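## Task

Lift the jars marked EGTA 2 M and EGTA 6 M from the cart and set both upright on the desk's mat. All other labelled containers must stay where they are, the cart must stay standing, and no labelled container may reach the floor. A robot that tips over or is left leaning fails.

## Robot and tools

ROBOT. An omnidirectional base carries a column about 1.7 m high. A carriage slides along it (lift_m) and holds two identical six-joint arms, each ending in a two-finger gripper. Arm bases sit roughly 0.57 m + lift_m above the floor, and carriage parts hang about 0.15 m lower. A hand can reach 0.78 m from its shoulder but only about 0.38 m downward below the arm base. A hand is about 0.16 m long and 0.1 m wide (0.14 m opened). Parked joints 1 to 6 are 0, 0.05, 0.05, 1.45, 0, 0; with both parked the robot is about 0.85 m wide and 0.65 m long. Cameras: carriage_camera is fixed, facing forward and tilted about 20 degrees down; left_wrist_camera and right_wrist_camera look out past the fingertips. Images are 896x504 pixels.

FRAMES. Base frame, metres: origin on the floor under the base centre, x forward, y left, z up. left_hand and right_hand are reported in it as the point between the finger pads, with quat_wxyz; the hand's z axis runs along the fingers and they open along its y axis. A hand pointing straight up with joints 1, 5, 6 at 0 reads (1, 0, 0, 0). base_odometry is in the frame the base had at scene start; it counts wheel turns only, so slip and pushes distort it, and heading (rad, -3.142 to 3.142, left positive) can drift a degree or two.

move. Optional keys: base, joints, speeds, min_time_s, cameras. With no action it only reports state and pictures.
- base: an object with exactly one key, a relative offset from the base's last reported position: translate_m (metres, -2 to 2, forward positive), strafe_m (metres, -2 to 2, left positive) or rotate_rad (radians, -6.3 to 6.3, counter-clockwise positive). Drives end after 14 s at most.
- joints: one flat object keyed by joint name covering both arms and the lift; every value is an absolute target, any subset allowed. lift_m 0 to 1 m. For each arm (left_ and right_ prefixes): joint1_rad -2.617 to 3.054, swing about vertical, 0 forward, positive left; joint2_rad 0 to 3.141, shoulder, 0 upper arm level backward, 1.57 vertical, 3.14 level forward; joint3_rad 0 to 3.141, elbow, 0 folded, 3.14 straight; joint4_rad -1.57 to 1.57, wrist pitch, positive lifts fingertips; joint5_rad -1.57 to 1.57, wrist yaw, positive swings fingertips right; joint6_rad -2.094 to 2.094, roll about the finger axis, positive clockwise viewed from the forearm; gripper_m 0 to 0.093, pad gap in metres. Joints omitted may still be driving toward older targets.
- speeds: caps for this action only: translate_m and strafe_m 0.02 to 0.5 m/s, rotate_rad 0.05 to 1.57 rad/s, lift_m 0.08 to 0.25 m/s; the top value is the default.
- min_time_s: 0.1 to 8 s, a floor on the duration of each arm and gripper motion; it makes arm paths straighter. No action runs past 15 s.
- cameras: list of camera names, or "all"; [] returns none.
An out-of-range value gets the call refused, and then the reply's remaining move, wait and finished_scene calls are skipped; an unknown key only invalidates that one call.

wait: seconds 0 to 10, nothing new commanded, returns state and pictures. zoom_image: camera plus region [x0, y0, x1, y1] in pixels of that camera's latest image, at most 504 by 504. finished_scene: scene, the current scene's number; irreversible, and the goal must hold without the robot.

RESULTS. The pictures line lists image order; frames may lag the state slightly. The move line is done or the worst status. base_status and joint_status words: done (base: wheels turned the full amount, slip included), off_target (resting short, may still push), contact_stop and time_out (target dropped, holding), not_followed (arm targets withheld, usually to avoid arm self-collision; send one arm its current readings with joint 1 turned away, then the other), limit_stop_at_motor_heat (resend targets). on_its_own lists uncommanded behaviour; held at is a target, not a reading. motor_effort is percent of maximum, peak in brackets; drive_wheels unsigned. Joint torques for joints 1 to 3 wrap at ±28 N m. A falling lift_m effort during descent means a hand or load is resting on something.

GRIPPING. Gripping a hard object at full force reads up to about 0.005 m narrower than it; empty and closed reads 0.000 to 0.002. Command about 0.005 m below the first-touch reading for full force; to release, command well above the reading. Readings of hand positions tend to sit above the true hand, more at long reach; a level hand with 1 kg sags 7 to 25 cm.

CALIBRATION. Each camera has pinhole+radial intrinsics K and a T_world_to_cam mapping base frame to camera frame; in scene 1 at start carriage_camera sits near (0.133, 0, 1.296). Expect small errors, larger for wrist cameras.

AVOID. Drops, releasing moving objects, slams, hard pushes, and jars touching the floor. Tipping: worst with a high carriage, outstretched or loaded arms, pushing, or abrupt stops; roughly 1.5 kg per hand with both arms forward can topple it, and only images reveal lean. Never reverse under the desk edge into the column. Arms have no contact stop and spring toward targets when freed; the arms must not strike or press each other. After a blocked drive, back off about 0.2 m. Heat: a stretched or loaded arm warms even while idle; MOTOR HOT appears at 75 °C and at 100 °C the arm goes limp (OVER-TEMPERATURE FAULT) for 30 to 60 s, so park arms to cool. The scene keeps running while you think, holding the last command.

Each tool is called as a command line: name --argument value for each argument, lists and objects as JSON in quotes; but a table of rows of numbers goes row by row, as --pt "numbers of a row", without its own name.

## Session

move

Scene clock: 0.00 s.
Joint torques (N m): no reading
base_odometry: x=+0.000 y=+0.000 heading=+0.000
base_status: not commanded
joint_positions: lift_m=+0.300 left_joint1_rad=+0.005 left_joint2_rad=+0.063 left_joint3_rad=+0.036 left_joint4_rad=+1.440 left_joint5_rad=-0.025 left_joint6_rad=-0.026 left_gripper_m=+0.09396 right_joint1_rad=+0.007 right_joint2_rad=+0.030 right_joint3_rad=+0.039 right_joint4_rad=+1.440 right_joint5_rad=-0.019 right_joint6_rad=-0.003 right_gripper_m=+0.09396
joint_status: not commanded
motor_effort: lift_m=+40 drive_wheels=+4
left_hand: x=+0.2644 y=+0.3089 z=+1.3072 quat_wxyz=(+0.997, -0.014, +0.079, -0.010) (m; base frame)
right_hand: x=+0.2529 y=-0.3008 z=+1.3087 quat_wxyz=(+0.998, -0.010, +0.061, +0.003) (m; base frame)
pictures: carriage_camera, left_wrist_camera, right_wrist_camera
camera_calibration:
carriage_camera: T_world_to_cam=[[-0.0301167, -0.999264, -0.0237735, 0.0346004], [-0.352417, 0.0328724, -0.935266, 1.25939], [0.935359, -0.0197889, -0.353147, 0.333332], [0, 0, 0, 1]] pos_world=[0.133088, -0.000228057, 1.2964]
left_wrist_camera: T_world_to_cam=[[-0.00638314, -0.999939, 0.00898196, 0.300769], [0.696373, -0.0108911, -0.717597, 0.761213], [0.717651, 0.00167428, 0.696401, -0.978567], [0, 0, 0, 1]] pos_world=[0.174102, 0.31068, 1.22502]
right_wrist_camera: T_world_to_cam=[[0.0705529, -0.997508, 0.00073368, -0.3148], [0.755808, 0.0529776, -0.652647, 0.685796], [0.650982, 0.0466007, 0.757662, -1.01913], [0, 0, 0, 1]] pos_world=[0.167317, -0.302855, 1.21997]

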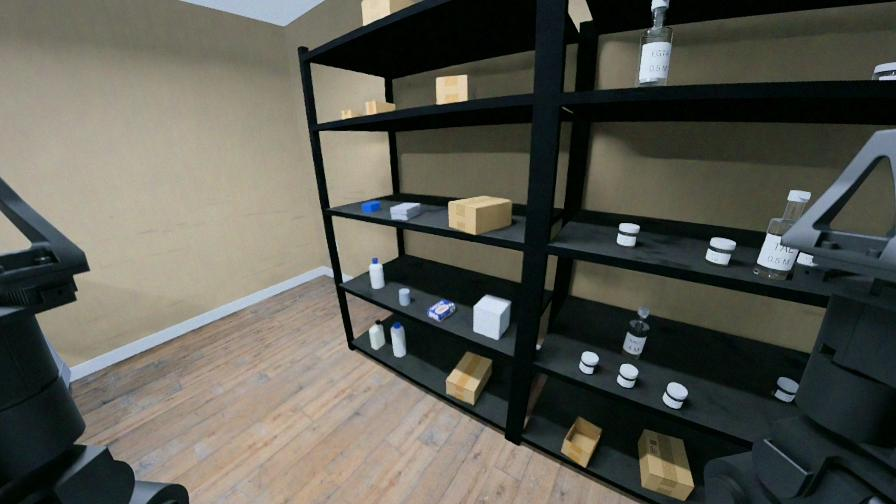

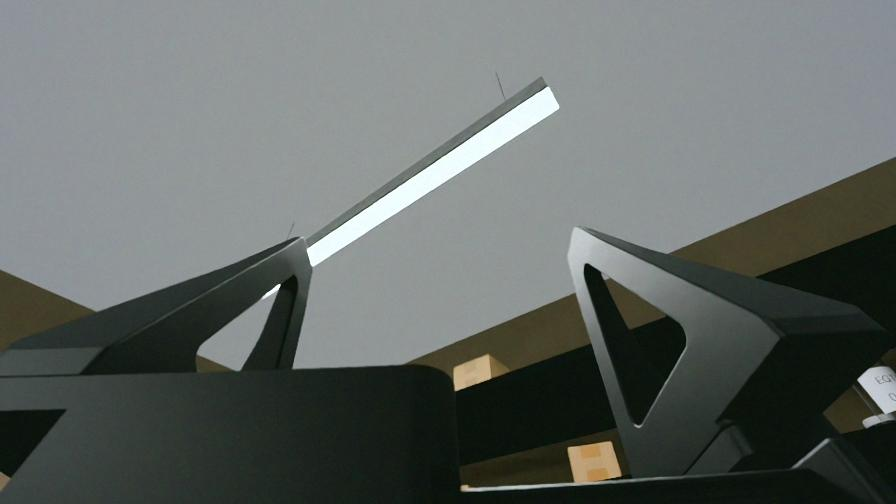

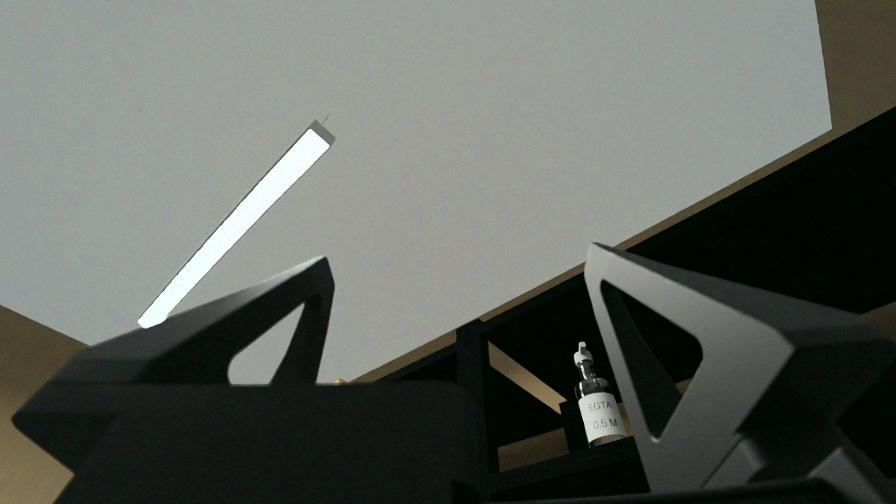

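Look around.

move --base '{"rotate_rad": 1.4}' --cameras '["carriage_camera"]'

move --base '{"rotate_rad": 1.4}' --cameras '["carriage_camera"]'

move --base '{"rotate_rad": 1.4}' --cameras '["carriage_camera"]'

Scene clock: 3.43 s.
Joint torques (N m): left_arm=[-0.46 4.22 5.27 -0.25 0.02 -0.04] | right_arm=[0.16 3.36 6.37 -0.2 0.09 0.07]
move: done
base_odometry: x=+0.000 y=+0.000 heading=+1.400
base_status: done
joint_positions: lift_m=+0.300 left_joint1_rad=+0.005 left_joint2_rad=+0.063 left_joint3_rad=+0.036 left_joint4_rad=+1.438 left_joint5_rad=-0.025 left_joint6_rad=-0.026 left_gripper_m=+0.09397 right_joint1_rad=+0.007 right_joint2_rad=+0.030 right_joint3_rad=+0.039 right_joint4_rad=+1.439 right_joint5_rad=-0.019 right_joint6_rad=-0.003 right_gripper_m=+0.09397
joint_status: not commanded
motor_effort: lift_m=+40(40) drive_wheels=+8(21)
left_hand: x=+0.2648 y=+0.3089 z=+1.3071 quat_wxyz=(+0.997, -0.014, +0.080, -0.010) (m; base frame)
right_hand: x=+0.2532 y=-0.3008 z=+1.3087 quat_wxyz=(+0.998, -0.010, +0.061, +0.003) (m; base frame)
pictures: carriage_camera
camera_calibration:
carriage_camera: T_world_to_cam=[[-0.0301167, -0.999264, -0.0237735, 0.0346004], [-0.352417, 0.0328724, -0.935266, 1.25939], [0.935359, -0.0197889, -0.353147, 0.333332], [0, 0, 0, 1]] pos_world=[0.133088, -0.000228057, 1.2964]

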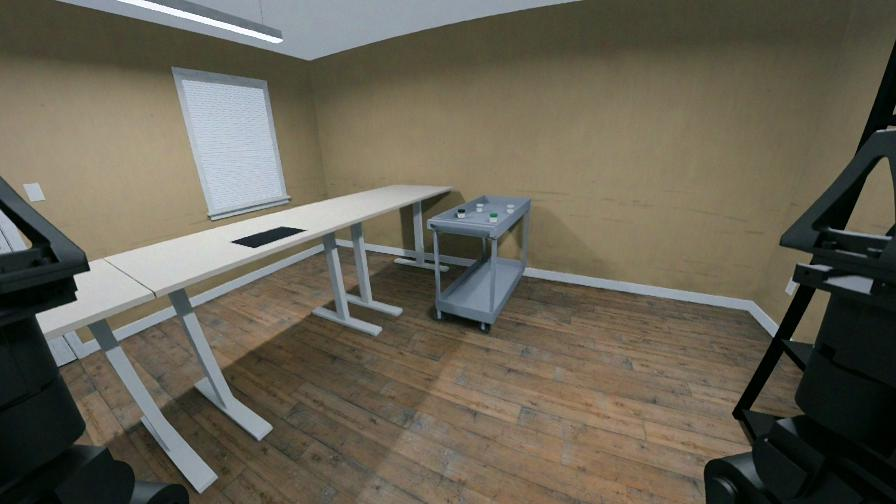

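Scene clock: 6.37 s.
Joint torques (N m): left_arm=[-0.42 4.21 5.29 -0.25 0.03 -0.04] | right_arm=[0.18 3.36 6.35 -0.2 0.09 0.06]
move: done
base_odometry: x=+0.000 y=+0.000 heading=+2.799
base_status: done
joint_positions: lift_m=+0.300 left_joint1_rad=+0.005 left_joint2_rad=+0.063 left_joint3_rad=+0.036 left_joint4_rad=+1.438 left_joint5_rad=-0.025 left_joint6_rad=-0.026 left_gripper_m=+0.09397 right_joint1_rad=+0.007 right_joint2_rad=+0.030 right_joint3_rad=+0.039 right_joint4_rad=+1.439 right_joint5_rad=-0.019 right_joint6_rad=-0.003 right_gripper_m=+0.09397
joint_status: not commanded
motor_effort: lift_m=+40(41) drive_wheels=+8(19)
left_hand: x=+0.2649 y=+0.3089 z=+1.3071 quat_wxyz=(+0.997, -0.014, +0.080, -0.010) (m; base frame)
right_hand: x=+0.2533 y=-0.3008 z=+1.3087 quat_wxyz=(+0.998, -0.010, +0.062, +0.003) (m; base frame)
pictures: carriage_camera
camera_calibration:
carriage_camera: T_world_to_cam=[[-0.0301167, -0.999264, -0.0237735, 0.0346004], [-0.352417, 0.0328724, -0.935266, 1.25939], [0.935359, -0.0197889, -0.353147, 0.333332], [0, 0, 0, 1]] pos_world=[0.133088, -0.000228057, 1.2964]

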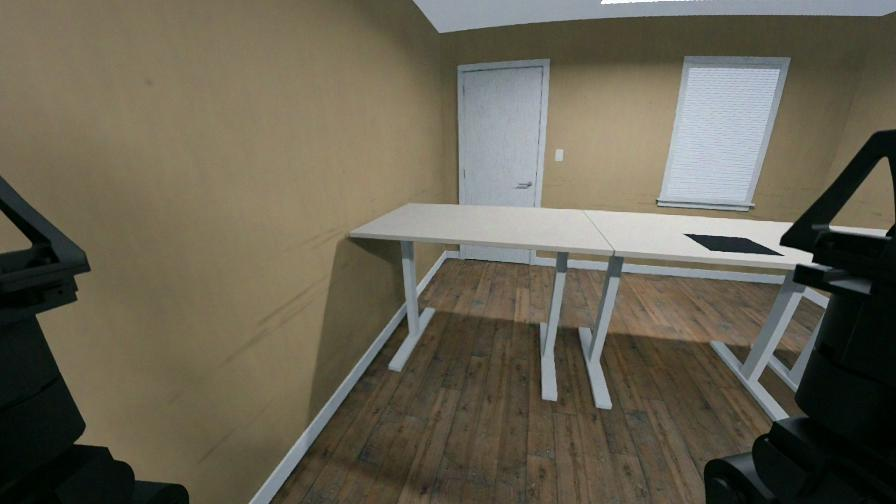

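Scene clock: 9.30 s.
Joint torques (N m): left_arm=[-0.42 4.22 5.27 -0.24 0.02 -0.03] | right_arm=[0.2 3.34 6.34 -0.2 0.09 0.07]
move: done
base_odometry: x=+0.000 y=+0.000 heading=-2.084
base_status: done
joint_positions: lift_m=+0.300 left_joint1_rad=+0.005 left_joint2_rad=+0.063 left_joint3_rad=+0.036 left_joint4_rad=+1.438 left_joint5_rad=-0.025 left_joint6_rad=-0.026 left_gripper_m=+0.09398 right_joint1_rad=+0.007 right_joint2_rad=+0.030 right_joint3_rad=+0.039 right_joint4_rad=+1.438 right_joint5_rad=-0.019 right_joint6_rad=-0.003 right_gripper_m=+0.09398
joint_status: not commanded
motor_effort: lift_m=+40(40) drive_wheels=+8(20)
left_hand: x=+0.2649 y=+0.3089 z=+1.3071 quat_wxyz=(+0.997, -0.014, +0.080, -0.010) (m; base frame)
right_hand: x=+0.2534 y=-0.3008 z=+1.3087 quat_wxyz=(+0.998, -0.010, +0.062, +0.003) (m; base frame)
pictures: carriage_camera
camera_calibration:
carriage_camera: T_world_to_cam=[[-0.0301167, -0.999264, -0.0237735, 0.0346004], [-0.352417, 0.0328724, -0.935266, 1.25939], [0.935359, -0.0197889, -0.353147, 0.333332], [0, 0, 0, 1]] pos_world=[0.133088, -0.000228057, 1.2964]

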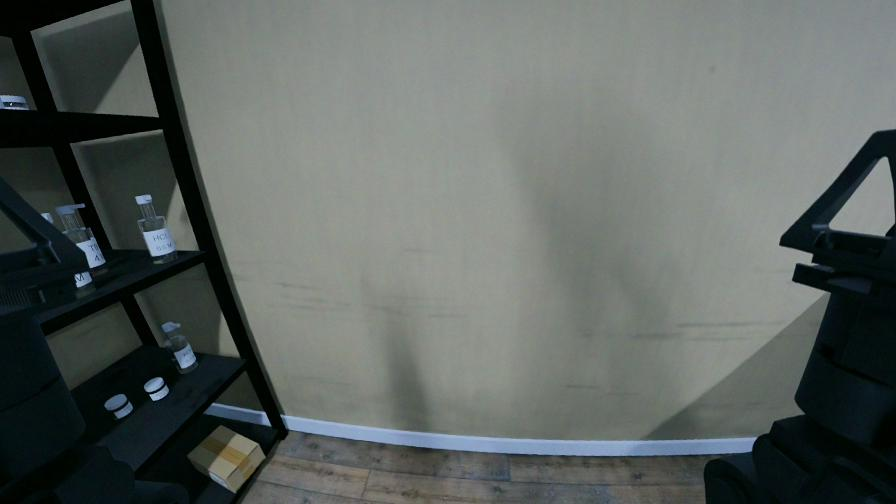

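move --base '{"rotate_rad": -2.85}' --cameras '[]'

move --base '{"translate_m": 0.9}' --cameras '["carriage_camera"]'

zoom_image --camera "carriage_camera" --region '[380, 180, 630, 320]'

Scene clock: 14.77 s.
Joint torques (N m): left_arm=[-0.47 4.19 5.29 -0.2 0.02 -0.03] | right_arm=[0.28 3.34 6.37 -0.16 0.08 0.06]
move: done
base_odometry: x=+0.000 y=+0.000 heading=+1.349
base_status: done
joint_positions: lift_m=+0.300 left_joint1_rad=+0.005 left_joint2_rad=+0.063 left_joint3_rad=+0.036 left_joint4_rad=+1.434 left_joint5_rad=-0.025 left_joint6_rad=-0.026 left_gripper_m=+0.09400 right_joint1_rad=+0.007 right_joint2_rad=+0.030 right_joint3_rad=+0.039 right_joint4_rad=+1.437 right_joint5_rad=-0.019 right_joint6_rad=-0.003 right_gripper_m=+0.09400
joint_status: not commanded
motor_effort: lift_m=+40(41) drive_wheels=+8(21)
left_hand: x=+0.2657 y=+0.3089 z=+1.3070 quat_wxyz=(+0.997, -0.014, +0.082, -0.009) (m; base frame)
right_hand: x=+0.2538 y=-0.3008 z=+1.3086 quat_wxyz=(+0.998, -0.010, +0.063, +0.003) (m; base frame)
pictures: none
No camera images: "cameras" was empty.

Scene clock: 18.83 s.
Joint torques (N m): left_arm=[-0.43 4.14 5.16 -0.24 0.02 -0.04] | right_arm=[0.24 3.33 6.53 -0.16 0.1 0.06]
move: done
base_odometry: x=+0.199 y=+0.878 heading=+1.348
base_status: done
joint_positions: lift_m=+0.300 left_joint1_rad=+0.005 left_joint2_rad=+0.063 left_joint3_rad=+0.036 left_joint4_rad=+1.434 left_joint5_rad=-0.025 left_joint6_rad=-0.026 left_gripper_m=+0.09400 right_joint1_rad=+0.007 right_joint2_rad=+0.030 right_joint3_rad=+0.039 right_joint4_rad=+1.437 right_joint5_rad=-0.019 right_joint6_rad=-0.003 right_gripper_m=+0.09400
joint_status: not commanded
motor_effort: lift_m=+40(41) drive_wheels=-5(26)
left_hand: x=+0.2657 y=+0.3089 z=+1.3070 quat_wxyz=(+0.997, -0.014, +0.082, -0.009) (m; base frame)
right_hand: x=+0.2538 y=-0.3008 z=+1.3086 quat_wxyz=(+0.998, -0.010, +0.063, +0.003) (m; base frame)
pictures: carriage_camera
camera_calibration:
carriage_camera: T_world_to_cam=[[-0.0301167, -0.999264, -0.0237735, 0.0346004], [-0.352417, 0.0328724, -0.935266, 1.25939], [0.935359, -0.0197889, -0.353147, 0.333332], [0, 0, 0, 1]] pos_world=[0.133088, -0.000228057, 1.2964]

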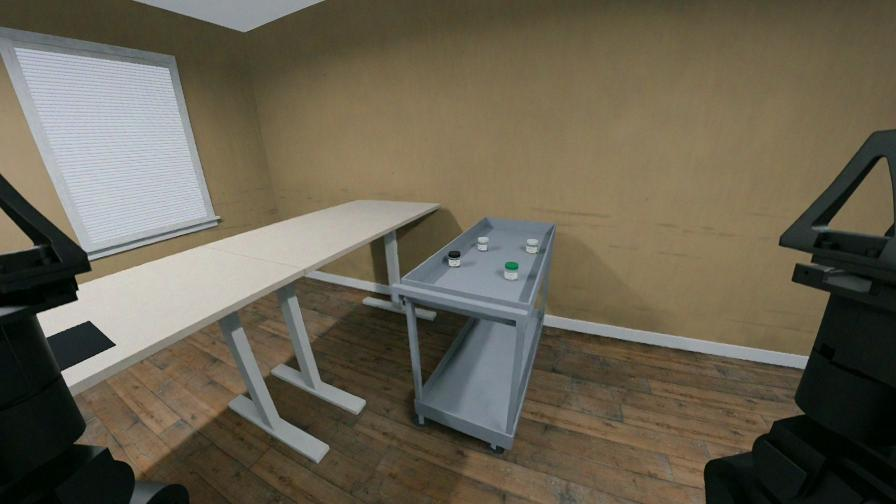

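Scaled by 2.016.

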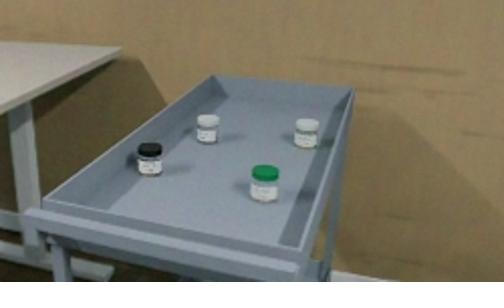

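move --base '{"rotate_rad": -0.35}' --joints '{"lift_m": 0.4}' --cameras '[]'

move --base '{"strafe_m": 0.2}' --cameras '["carriage_camera"]'

zoom_image --camera "carriage_camera" --region '[340, 200, 540, 340]'

Scene clock: 21.93 s.
Joint torques (N m): left_arm=[-0.46 4.19 5.29 -0.23 0.02 -0.04] | right_arm=[0.17 3.36 6.35 -0.18 0.09 0.06]
move: done
base_odometry: x=+0.199 y=+0.878 heading=+0.999
base_status: done
joint_positions: lift_m=+0.400 left_joint1_rad=+0.005 left_joint2_rad=+0.063 left_joint3_rad=+0.036 left_joint4_rad=+1.436 left_joint5_rad=-0.025 left_joint6_rad=-0.026 left_gripper_m=+0.09400 right_joint1_rad=+0.007 right_joint2_rad=+0.030 right_joint3_rad=+0.039 right_joint4_rad=+1.437 right_joint5_rad=-0.019 right_joint6_rad=-0.003 right_gripper_m=+0.09400
joint_status: all done
motor_effort: lift_m=+42(51) drive_wheels=+10(17)
left_hand: x=+0.2652 y=+0.3089 z=+1.4069 quat_wxyz=(+0.997, -0.014, +0.081, -0.009) (m; base frame)
right_hand: x=+0.2536 y=-0.3008 z=+1.4084 quat_wxyz=(+0.998, -0.010, +0.062, +0.003) (m; base frame)
pictures: none
No camera images: "cameras" was empty.

Scene clock: 24.00 s.
Joint torques (N m): left_arm=[-0.34 4.19 5.27 -0.23 0.02 -0.04] | right_arm=[0.28 3.32 6.34 -0.17 0.09 0.06]
move: done
base_odometry: x=+0.031 y=+0.986 heading=+0.998
base_status: done
joint_positions: lift_m=+0.400 left_joint1_rad=+0.005 left_joint2_rad=+0.063 left_joint3_rad=+0.036 left_joint4_rad=+1.436 left_joint5_rad=-0.025 left_joint6_rad=-0.026 left_gripper_m=+0.09400 right_joint1_rad=+0.007 right_joint2_rad=+0.030 right_joint3_rad=+0.039 right_joint4_rad=+1.437 right_joint5_rad=-0.019 right_joint6_rad=-0.003 right_gripper_m=+0.09400
joint_status: not commanded
motor_effort: lift_m=+42(43) drive_wheels=-5(19)
left_hand: x=+0.2652 y=+0.3089 z=+1.4069 quat_wxyz=(+0.997, -0.014, +0.081, -0.010) (m; base frame)
right_hand: x=+0.2536 y=-0.3008 z=+1.4084 quat_wxyz=(+0.998, -0.010, +0.062, +0.002) (m; base frame)
pictures: carriage_camera
camera_calibration:
carriage_camera: T_world_to_cam=[[-0.0301167, -0.999264, -0.0237735, 0.0369729], [-0.352417, 0.0328724, -0.935266, 1.35273], [0.935359, -0.0197889, -0.353147, 0.368575], [0, 0, 0, 1]] pos_world=[0.133088, -0.000228057, 1.3962]

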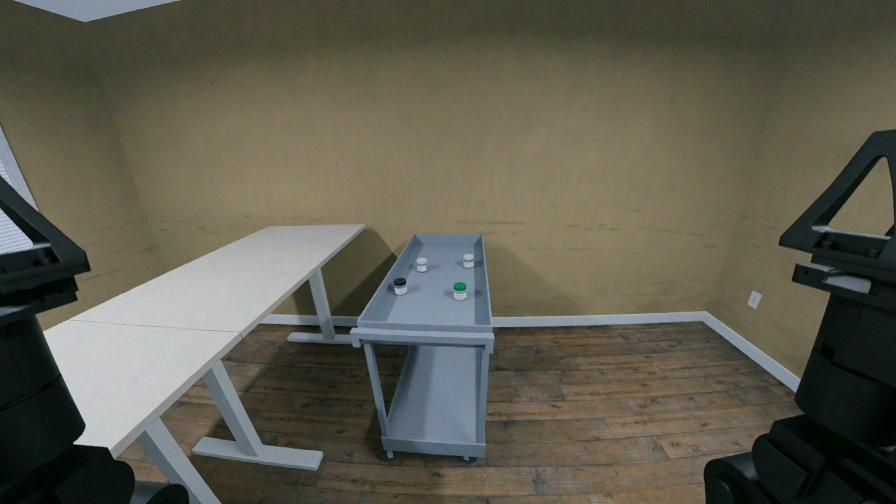

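Scaled by 2.520.

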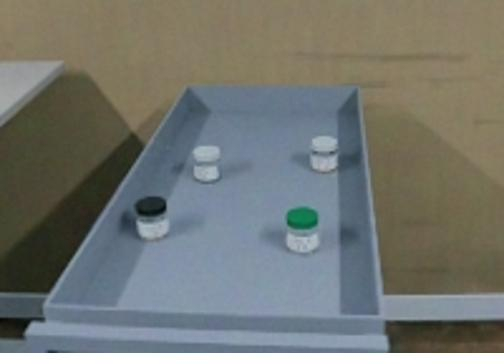

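move --base '{"translate_m": 0.42}' --cameras '["carriage_camera"]'

zoom_image --camera "carriage_camera" --region '[370, 220, 520, 340]'

Scene clock: 27.60 s.
Joint torques (N m): left_arm=[-0.39 4.22 5.52 -0.25 0.02 -0.03] | right_arm=[0.21 3.25 6.48 -0.21 0.09 0.07]
move: done
base_odometry: x=+0.258 y=+1.340 heading=+0.998
base_status: done
joint_positions: lift_m=+0.400 left_joint1_rad=+0.005 left_joint2_rad=+0.063 left_joint3_rad=+0.036 left_joint4_rad=+1.436 left_joint5_rad=-0.025 left_joint6_rad=-0.026 left_gripper_m=+0.09400 right_joint1_rad=+0.007 right_joint2_rad=+0.030 right_joint3_rad=+0.039 right_joint4_rad=+1.438 right_joint5_rad=-0.019 right_joint6_rad=-0.003 right_gripper_m=+0.09400
joint_status: not commanded
motor_effort: lift_m=+42(43) drive_wheels=-2(19)
left_hand: x=+0.2653 y=+0.3089 z=+1.4068 quat_wxyz=(+0.997, -0.014, +0.081, -0.010) (m; base frame)
right_hand: x=+0.2534 y=-0.3008 z=+1.4085 quat_wxyz=(+0.998, -0.010, +0.062, +0.002) (m; base frame)
pictures: carriage_camera
camera_calibration:
carriage_camera: T_world_to_cam=[[-0.0301167, -0.999264, -0.0237735, 0.0369729], [-0.352417, 0.0328724, -0.935266, 1.35273], [0.935359, -0.0197889, -0.353147, 0.368575], [0, 0, 0, 1]] pos_world=[0.133088, -0.000228057, 1.3962]

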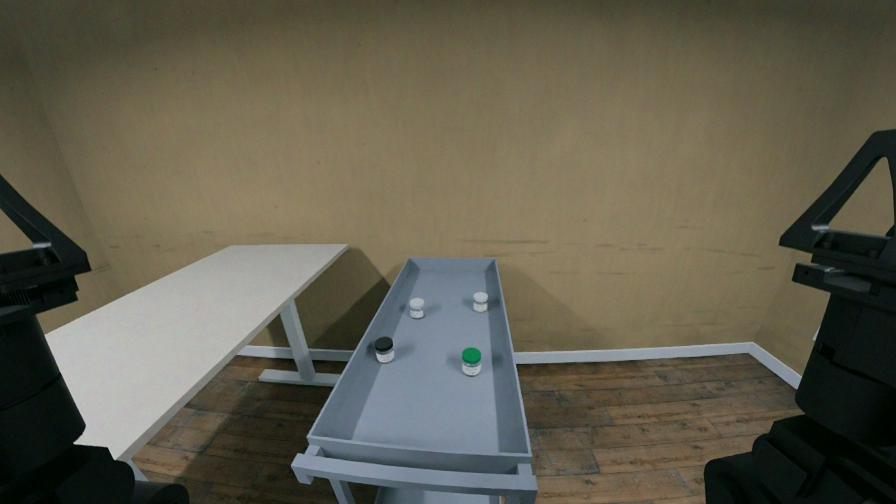

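Scaled by 3.360.

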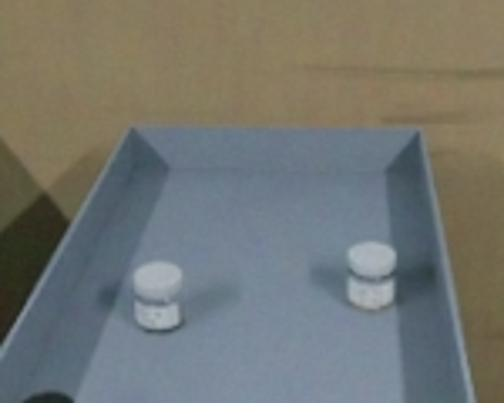

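zoom_image --camera "carriage_camera" --region '[365, 330, 405, 370]'

zoom_image --camera "carriage_camera" --region '[452, 340, 492, 380]'

zoom_image --camera "carriage_camera" --region '[402, 292, 432, 322]'

zoom_image --camera "carriage_camera" --region '[465, 287, 495, 317]'

Scaled by 12.600.

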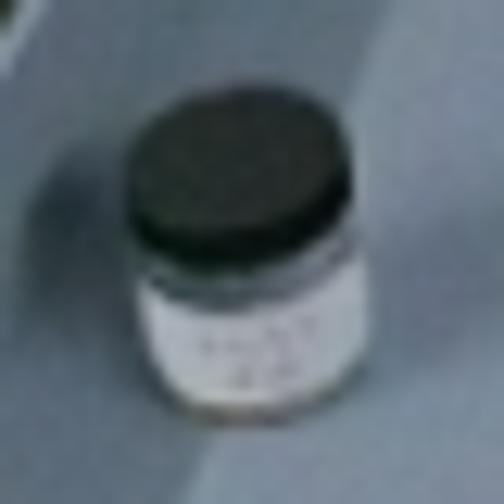

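Scaled by 12.600.

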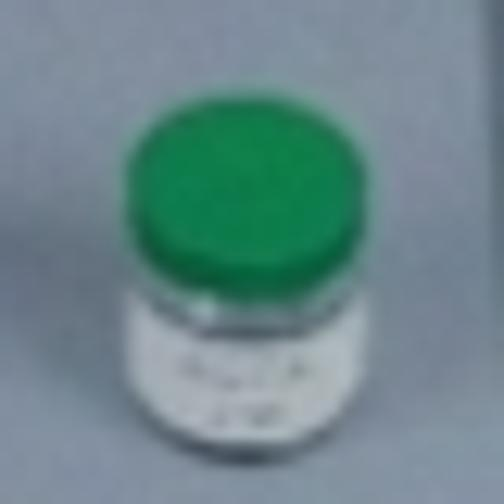

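Scaled by 16.800.

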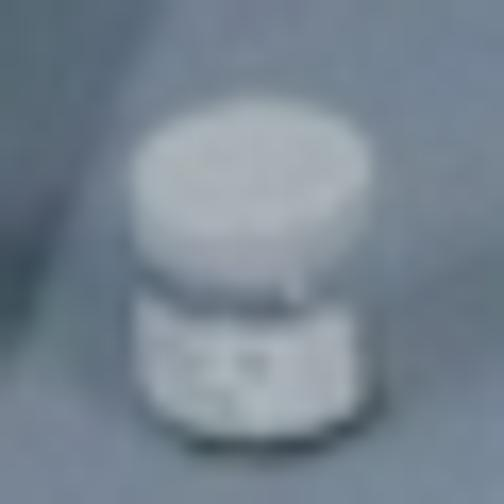

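Scaled by 16.800.

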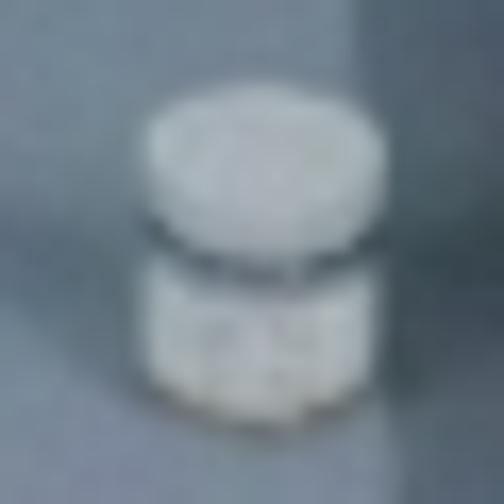

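move --joints '{"left_joint2_rad": 1.57, "left_joint3_rad": 1.57, "left_joint4_rad": 0, "left_joint5_rad": 0, "left_joint6_rad": 0}' --min_time_s 3 --cameras '[]'

move --joints '{"left_joint4_rad": -1.3}' --min_time_s 2 --cameras '["left_wrist_camera"]'

move --joints '{"left_joint2_rad": 2.0, "left_joint3_rad": 1.57, "left_joint4_rad": -0.6}' --min_time_s 2 --cameras '["left_wrist_camera","carriage_camera"]'

Scene clock: 33.70 s.
Joint torques (N m): left_arm=[-0.38 -7.66 9.7 1.86 0.13 0.11] | right_arm=[0.25 3.33 6.35 -0.19 0.09 0.06]
move: done
base_odometry: x=+0.258 y=+1.340 heading=+0.998
base_status: not commanded
joint_positions: lift_m=+0.400 left_joint1_rad=+0.005 left_joint2_rad=+1.562 left_joint3_rad=+1.532 left_joint4_rad=+0.004 left_joint5_rad=-0.012 left_joint6_rad=-0.016 left_gripper_m=+0.09400 right_joint1_rad=+0.007 right_joint2_rad=+0.030 right_joint3_rad=+0.039 right_joint4_rad=+1.438 right_joint5_rad=-0.019 right_joint6_rad=-0.003 right_gripper_m=+0.09400
joint_status: all done
motor_effort: lift_m=+42(43) drive_wheels=+7(7)
left_hand: x=+0.7327 y=+0.3090 z=+1.4044 quat_wxyz=(+0.698, -0.012, +0.716, +0.001) (m; base frame)
right_hand: x=+0.2534 y=-0.3008 z=+1.4085 quat_wxyz=(+0.998, -0.010, +0.062, +0.002) (m; base frame)
pictures: none
No camera images: "cameras" was empty.

Scene clock: 36.10 s.
Joint torques (N m): left_arm=[-0.42 -6.53 8.72 0.73 0.13 0.1] | right_arm=[0.25 3.36 6.34 -0.19 0.09 0.06]
move: done
base_odometry: x=+0.258 y=+1.340 heading=+0.998
base_status: not commanded
joint_positions: lift_m=+0.400 left_joint1_rad=+0.005 left_joint2_rad=+1.562 left_joint3_rad=+1.533 left_joint4_rad=-1.291 left_joint5_rad=-0.012 left_joint6_rad=-0.016 left_gripper_m=+0.09400 right_joint1_rad=+0.007 right_joint2_rad=+0.030 right_joint3_rad=+0.039 right_joint4_rad=+1.438 right_joint5_rad=-0.019 right_joint6_rad=-0.003 right_gripper_m=+0.09400
joint_status: all done
motor_effort: lift_m=+43(43) drive_wheels=+7(7)
left_hand: x=+0.5477 y=+0.3080 z=+1.1728 quat_wxyz=(+0.125, -0.011, +0.992, +0.005) (m; base frame)
right_hand: x=+0.2534 y=-0.3008 z=+1.4085 quat_wxyz=(+0.998, -0.010, +0.062, +0.002) (m; base frame)
pictures: left_wrist_camera
camera_calibration:
left_wrist_camera: T_world_to_cam=[[0.0055369, -0.999965, 0.00630077, 0.299539], [-0.924152, -0.00271004, 0.382015, 0.0629116], [-0.381985, -0.00793805, -0.924134, 1.41756], [0, 0, 0, 1]] pos_world=[0.597969, 0.310952, 1.2841]

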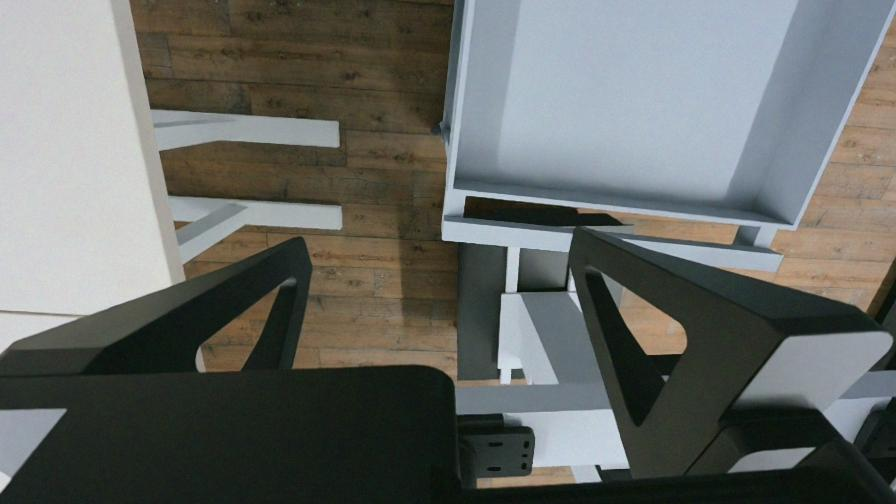

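Scene clock: 38.40 s.
Joint torques (N m): left_arm=[-0.39 -11.21 8.8 1.38 0.13 0.11] | right_arm=[0.24 3.36 6.37 -0.19 0.09 0.07]
move: done
base_odometry: x=+0.258 y=+1.340 heading=+0.998
base_status: not commanded
joint_positions: lift_m=+0.400 left_joint1_rad=+0.005 left_joint2_rad=+1.990 left_joint3_rad=+1.538 left_joint4_rad=-0.618 left_joint5_rad=-0.012 left_joint6_rad=-0.016 left_gripper_m=+0.09400 right_joint1_rad=+0.007 right_joint2_rad=+0.030 right_joint3_rad=+0.039 right_joint4_rad=+1.438 right_joint5_rad=-0.019 right_joint6_rad=-0.003 right_gripper_m=+0.09400
joint_status: all done
motor_effort: lift_m=+42(43) drive_wheels=+7(7)
left_hand: x=+0.7145 y=+0.3089 z=+1.0665 quat_wxyz=(+0.247, -0.011, +0.969, +0.005) (m; base frame)
right_hand: x=+0.2534 y=-0.3008 z=+1.4085 quat_wxyz=(+0.998, -0.010, +0.062, +0.002) (m; base frame)
pictures: carriage_camera, left_wrist_camera
camera_calibration:
carriage_camera: T_world_to_cam=[[-0.0301167, -0.999264, -0.0237735, 0.0369729], [-0.352417, 0.0328724, -0.935266, 1.35273], [0.935359, -0.0197889, -0.353147, 0.368575], [0, 0, 0, 1]] pos_world=[0.133088, -0.000228057, 1.3962]
left_wrist_camera: T_world_to_cam=[[0.0039554, -0.999973, 0.0062728, 0.301258], [-0.989969, -0.00302974, 0.141255, 0.561572], [-0.141232, -0.00676859, -0.989953, 1.28083], [0, 0, 0, 1]] pos_world=[0.73564, 0.311621, 1.18674]

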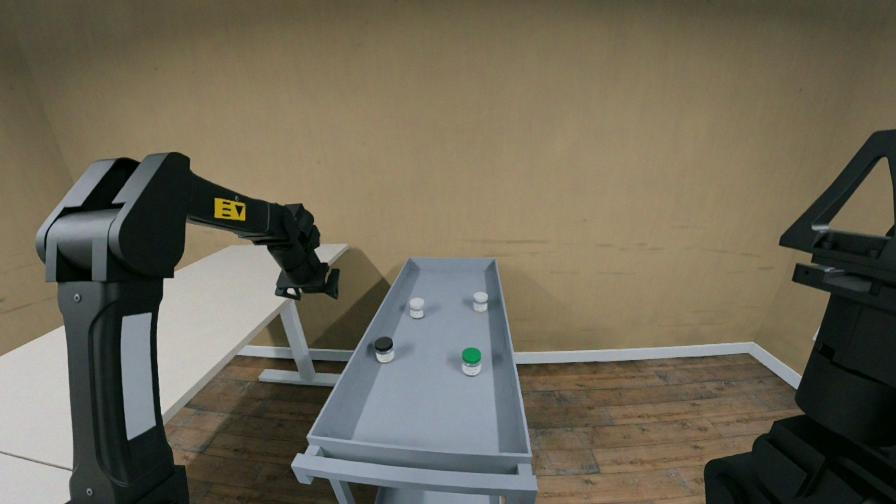

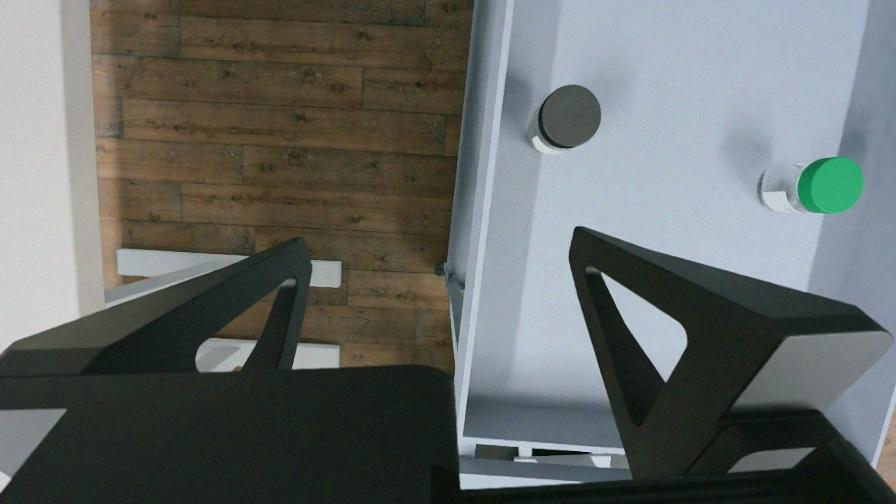

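move --joints '{"left_joint2_rad": 1.2, "left_joint3_rad": 1.0, "left_joint4_rad": 0.1, "lift_m": 0.08}' --min_time_s 2 --cameras '["left_wrist_camera"]'

zoom_image --camera "left_wrist_camera" --region '[440, 0, 896, 256]'

Scene clock: 44.80 s.
Joint torques (N m): left_arm=[-0.4 -6.93 5.74 2.15 0.13 0.1] | right_arm=[0.21 3.36 6.37 -0.19 0.09 0.06]
move: done
base_odometry: x=+0.258 y=+1.340 heading=+0.998
base_status: not commanded
joint_positions: lift_m=+0.080 left_joint1_rad=+0.005 left_joint2_rad=+1.219 left_joint3_rad=+1.013 left_joint4_rad=+0.078 left_joint5_rad=-0.012 left_joint6_rad=-0.015 left_gripper_m=+0.09400 right_joint1_rad=+0.007 right_joint2_rad=+0.030 right_joint3_rad=+0.039 right_joint4_rad=+1.438 right_joint5_rad=-0.019 right_joint6_rad=-0.003 right_gripper_m=+0.09400
joint_status: all done
motor_effort: lift_m=+36(37) drive_wheels=+7(7)
left_hand: x=+0.6474 y=+0.3085 z=+1.0000 quat_wxyz=(+0.661, -0.011, +0.751, +0.001) (m; base frame)
right_hand: x=+0.2534 y=-0.3008 z=+1.0890 quat_wxyz=(+0.998, -0.010, +0.062, +0.002) (m; base frame)
pictures: left_wrist_camera
camera_calibration:
left_wrist_camera: T_world_to_cam=[[-0.00117603, -0.999996, 0.00262465, 0.308526], [-0.695793, -0.00106687, -0.718241, 1.17298], [0.718241, -0.00267089, -0.695789, 0.353681], [0, 0, 0, 1]] pos_world=[0.562485, 0.310721, 1.08776]

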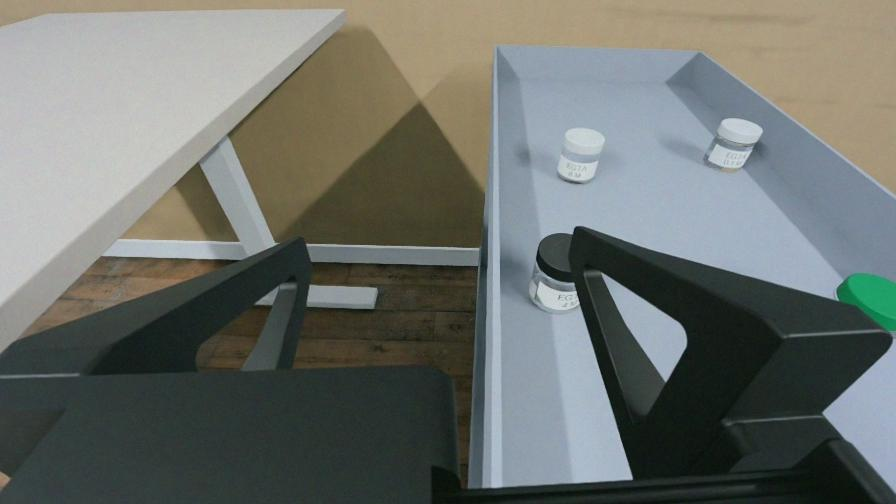

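Scaled by 1.105.

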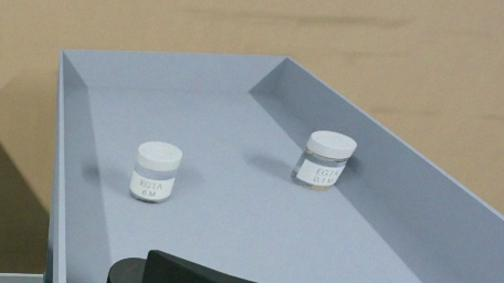

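zoom_image --camera "left_wrist_camera" --region '[520, 230, 600, 320]'

zoom_image --camera "left_wrist_camera" --region '[550, 120, 610, 190]'

move --joints '{"left_joint1_rad": -0.5}' --min_time_s 2 --cameras '["left_wrist_camera"]'

zoom_image --camera "left_wrist_camera" --region '[440, 180, 640, 380]'

Scaled by 5.600.

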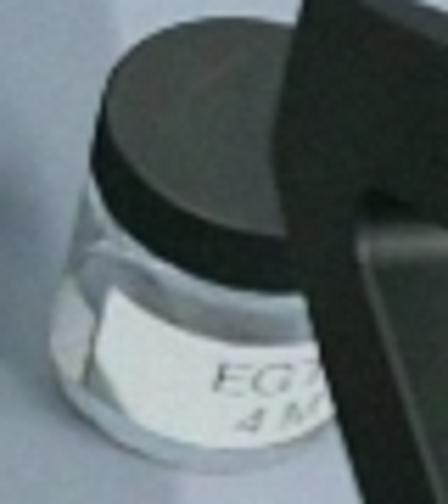

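Scaled by 7.200.

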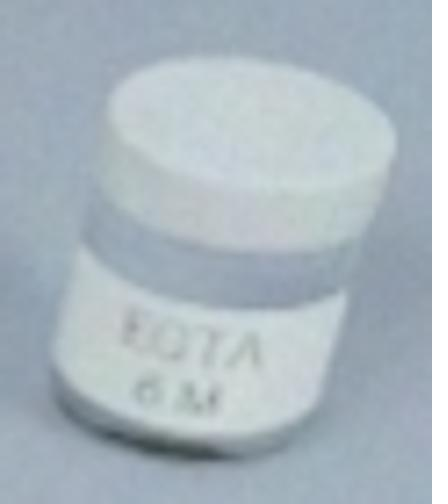

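Scene clock: 47.77 s.
Joint torques (N m): left_arm=[-1.01 -6.97 5.75 2.11 0.11 0.1] | right_arm=[0.25 3.33 6.35 -0.19 0.08 0.07]
move: done
base_odometry: x=+0.258 y=+1.340 heading=+0.998
base_status: not commanded
joint_positions: lift_m=+0.080 left_joint1_rad=-0.493 left_joint2_rad=+1.219 left_joint3_rad=+1.013 left_joint4_rad=+0.080 left_joint5_rad=-0.010 left_joint6_rad=-0.015 left_gripper_m=+0.09400 right_joint1_rad=+0.007 right_joint2_rad=+0.030 right_joint3_rad=+0.039 right_joint4_rad=+1.438 right_joint5_rad=-0.019 right_joint6_rad=-0.003 right_gripper_m=+0.09400
joint_status: all done
motor_effort: lift_m=+36(37) drive_wheels=+6(7)
left_hand: x=+0.5976 y=+0.1046 z=+1.0005 quat_wxyz=(+0.641, +0.175, +0.730, -0.163) (m; base frame)
right_hand: x=+0.2534 y=-0.3008 z=+1.0890 quat_wxyz=(+0.998, -0.010, +0.062, +0.002) (m; base frame)
pictures: left_wrist_camera
camera_calibration:
left_wrist_camera: T_world_to_cam=[[-0.480589, -0.876942, 0.00247394, 0.378376], [-0.609827, 0.332173, -0.719564, 1.05353], [0.630194, -0.347323, -0.694422, 0.476531], [0, 0, 0, 1]] pos_world=[0.52401, 0.147369, 1.08806]

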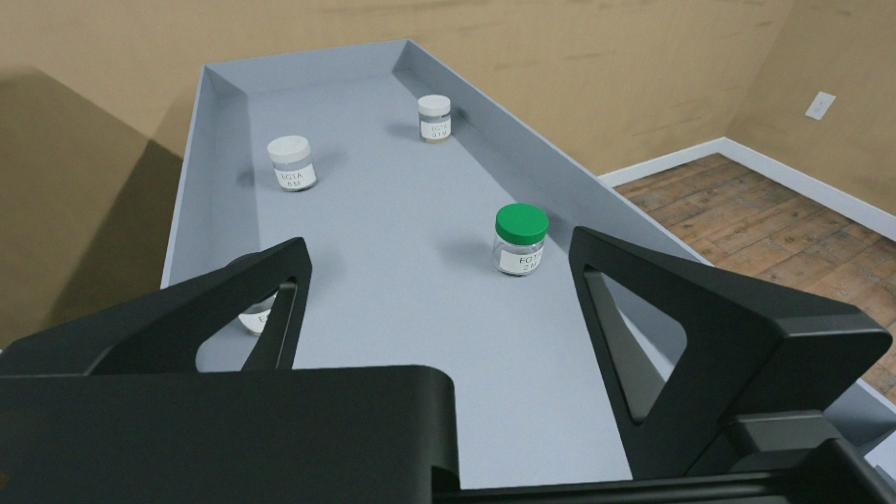

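Scaled by 2.520.

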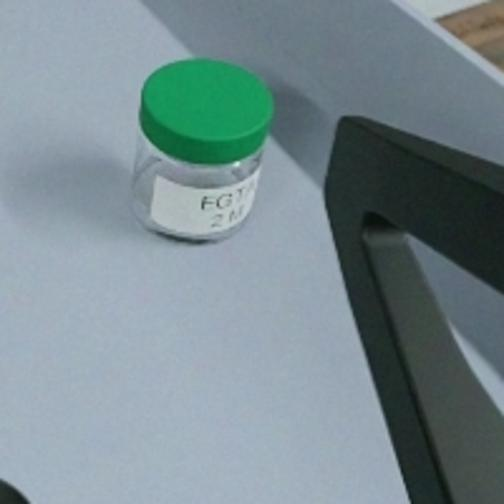

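move --base '{"translate_m": -0.1}' --joints '{"lift_m": 0.35, "left_joint1_rad": 0, "left_joint2_rad": 0.05, "left_joint3_rad": 0.05, "left_joint4_rad": 1.45}' --min_time_s 3 --cameras '[]'

move --base '{"strafe_m": -0.85}' --cameras '[]'

move --base '{"translate_m": 1.0}' --cameras '[]'

move --base '{"rotate_rad": 1.57}' --cameras '["carriage_camera"]'

Scene clock: 55.33 s.
Joint torques (N m): left_arm=[0.13 3.37 3.92 -0.22 0.11 0.1] | right_arm=[0.21 3.37 6.39 -0.2 0.09 0.06]
move: done
base_odometry: x=+0.204 y=+1.256 heading=+0.998
base_status: done
joint_positions: lift_m=+0.350 left_joint1_rad=-0.007 left_joint2_rad=+0.058 left_joint3_rad=+0.061 left_joint4_rad=+1.438 left_joint5_rad=-0.009 left_joint6_rad=-0.015 left_gripper_m=+0.09400 right_joint1_rad=+0.007 right_joint2_rad=+0.030 right_joint3_rad=+0.039 right_joint4_rad=+1.439 right_joint5_rad=-0.019 right_joint6_rad=-0.003 right_gripper_m=+0.09400
joint_status: all done
motor_effort: lift_m=+41(51) drive_wheels=-2(16)
left_hand: x=+0.2552 y=+0.3057 z=+1.3643 quat_wxyz=(+0.998, -0.005, +0.064, -0.010) (m; base frame)
right_hand: x=+0.2534 y=-0.3008 z=+1.3585 quat_wxyz=(+0.998, -0.010, +0.062, +0.002) (m; base frame)
pictures: none
No camera images: "cameras" was empty.

Scene clock: 59.43 s.
Joint torques (N m): left_arm=[-0.05 3.33 3.9 -0.21 0.03 0.1] | right_arm=[0.28 3.34 6.41 -0.2 0.09 0.06]
move: done
base_odometry: x=+0.919 y=+0.795 heading=+0.998
base_status: done
joint_positions: lift_m=+0.350 left_joint1_rad=-0.005 left_joint2_rad=+0.058 left_joint3_rad=+0.061 left_joint4_rad=+1.441 left_joint5_rad=-0.008 left_joint6_rad=-0.015 left_gripper_m=+0.09400 right_joint1_rad=+0.007 right_joint2_rad=+0.030 right_joint3_rad=+0.039 right_joint4_rad=+1.439 right_joint5_rad=-0.019 right_joint6_rad=-0.003 right_gripper_m=+0.09400
joint_status: not commanded
motor_effort: lift_m=+41(42) drive_wheels=+1(17)
left_hand: x=+0.2545 y=+0.3055 z=+1.3644 quat_wxyz=(+0.998, -0.004, +0.063, -0.010) (m; base frame)
right_hand: x=+0.2534 y=-0.3008 z=+1.3585 quat_wxyz=(+0.998, -0.010, +0.062, +0.003) (m; base frame)
pictures: none
No camera images: "cameras" was empty.

Scene clock: 63.73 s.
Joint torques (N m): left_arm=[0.01 3.38 3.89 -0.26 0.09 0.1] | right_arm=[0.17 3.32 6.43 -0.2 0.09 0.06]
move: done
base_odometry: x=+1.461 y=+1.635 heading=+0.998
base_status: done
joint_positions: lift_m=+0.350 left_joint1_rad=-0.005 left_joint2_rad=+0.058 left_joint3_rad=+0.061 left_joint4_rad=+1.446 left_joint5_rad=-0.008 left_joint6_rad=-0.015 left_gripper_m=+0.09400 right_joint1_rad=+0.007 right_joint2_rad=+0.030 right_joint3_rad=+0.039 right_joint4_rad=+1.438 right_joint5_rad=-0.019 right_joint6_rad=-0.003 right_gripper_m=+0.09400
joint_status: not commanded
motor_effort: lift_m=+41(42) drive_wheels=-2(22)
left_hand: x=+0.2535 y=+0.3055 z=+1.3646 quat_wxyz=(+0.998, -0.004, +0.061, -0.010) (m; base frame)
right_hand: x=+0.2536 y=-0.3008 z=+1.3584 quat_wxyz=(+0.998, -0.010, +0.062, +0.003) (m; base frame)
pictures: none
No camera images: "cameras" was empty.

Scene clock: 66.83 s.
Joint torques (N m): left_arm=[-0.01 3.38 3.9 -0.27 0.08 0.1] | right_arm=[0.21 3.34 6.43 -0.19 0.09 0.06]
move: done
base_odometry: x=+1.461 y=+1.635 heading=+2.567
base_status: done
joint_positions: lift_m=+0.350 left_joint1_rad=-0.005 left_joint2_rad=+0.058 left_joint3_rad=+0.061 left_joint4_rad=+1.446 left_joint5_rad=-0.008 left_joint6_rad=-0.015 left_gripper_m=+0.09400 right_joint1_rad=+0.007 right_joint2_rad=+0.030 right_joint3_rad=+0.039 right_joint4_rad=+1.438 right_joint5_rad=-0.019 right_joint6_rad=-0.003 right_gripper_m=+0.09400
joint_status: not commanded
motor_effort: lift_m=+42(42) drive_wheels=+8(20)
left_hand: x=+0.2535 y=+0.3055 z=+1.3646 quat_wxyz=(+0.998, -0.004, +0.061, -0.010) (m; base frame)
right_hand: x=+0.2535 y=-0.3008 z=+1.3584 quat_wxyz=(+0.998, -0.010, +0.062, +0.003) (m; base frame)
pictures: carriage_camera
camera_calibration:
carriage_camera: T_world_to_cam=[[-0.0301167, -0.999264, -0.0237735, 0.035786], [-0.352417, 0.0328724, -0.935266, 1.30604], [0.935359, -0.0197889, -0.353147, 0.350945], [0, 0, 0, 1]] pos_world=[0.133088, -0.000228057, 1.34628]

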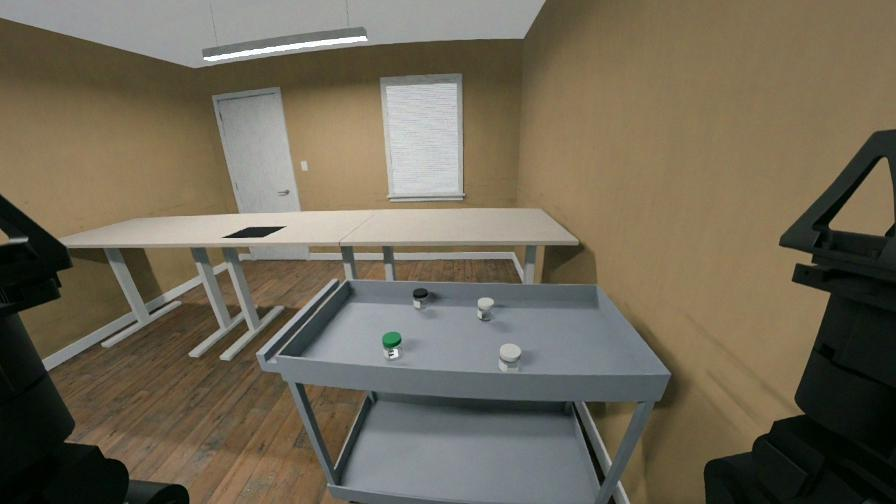

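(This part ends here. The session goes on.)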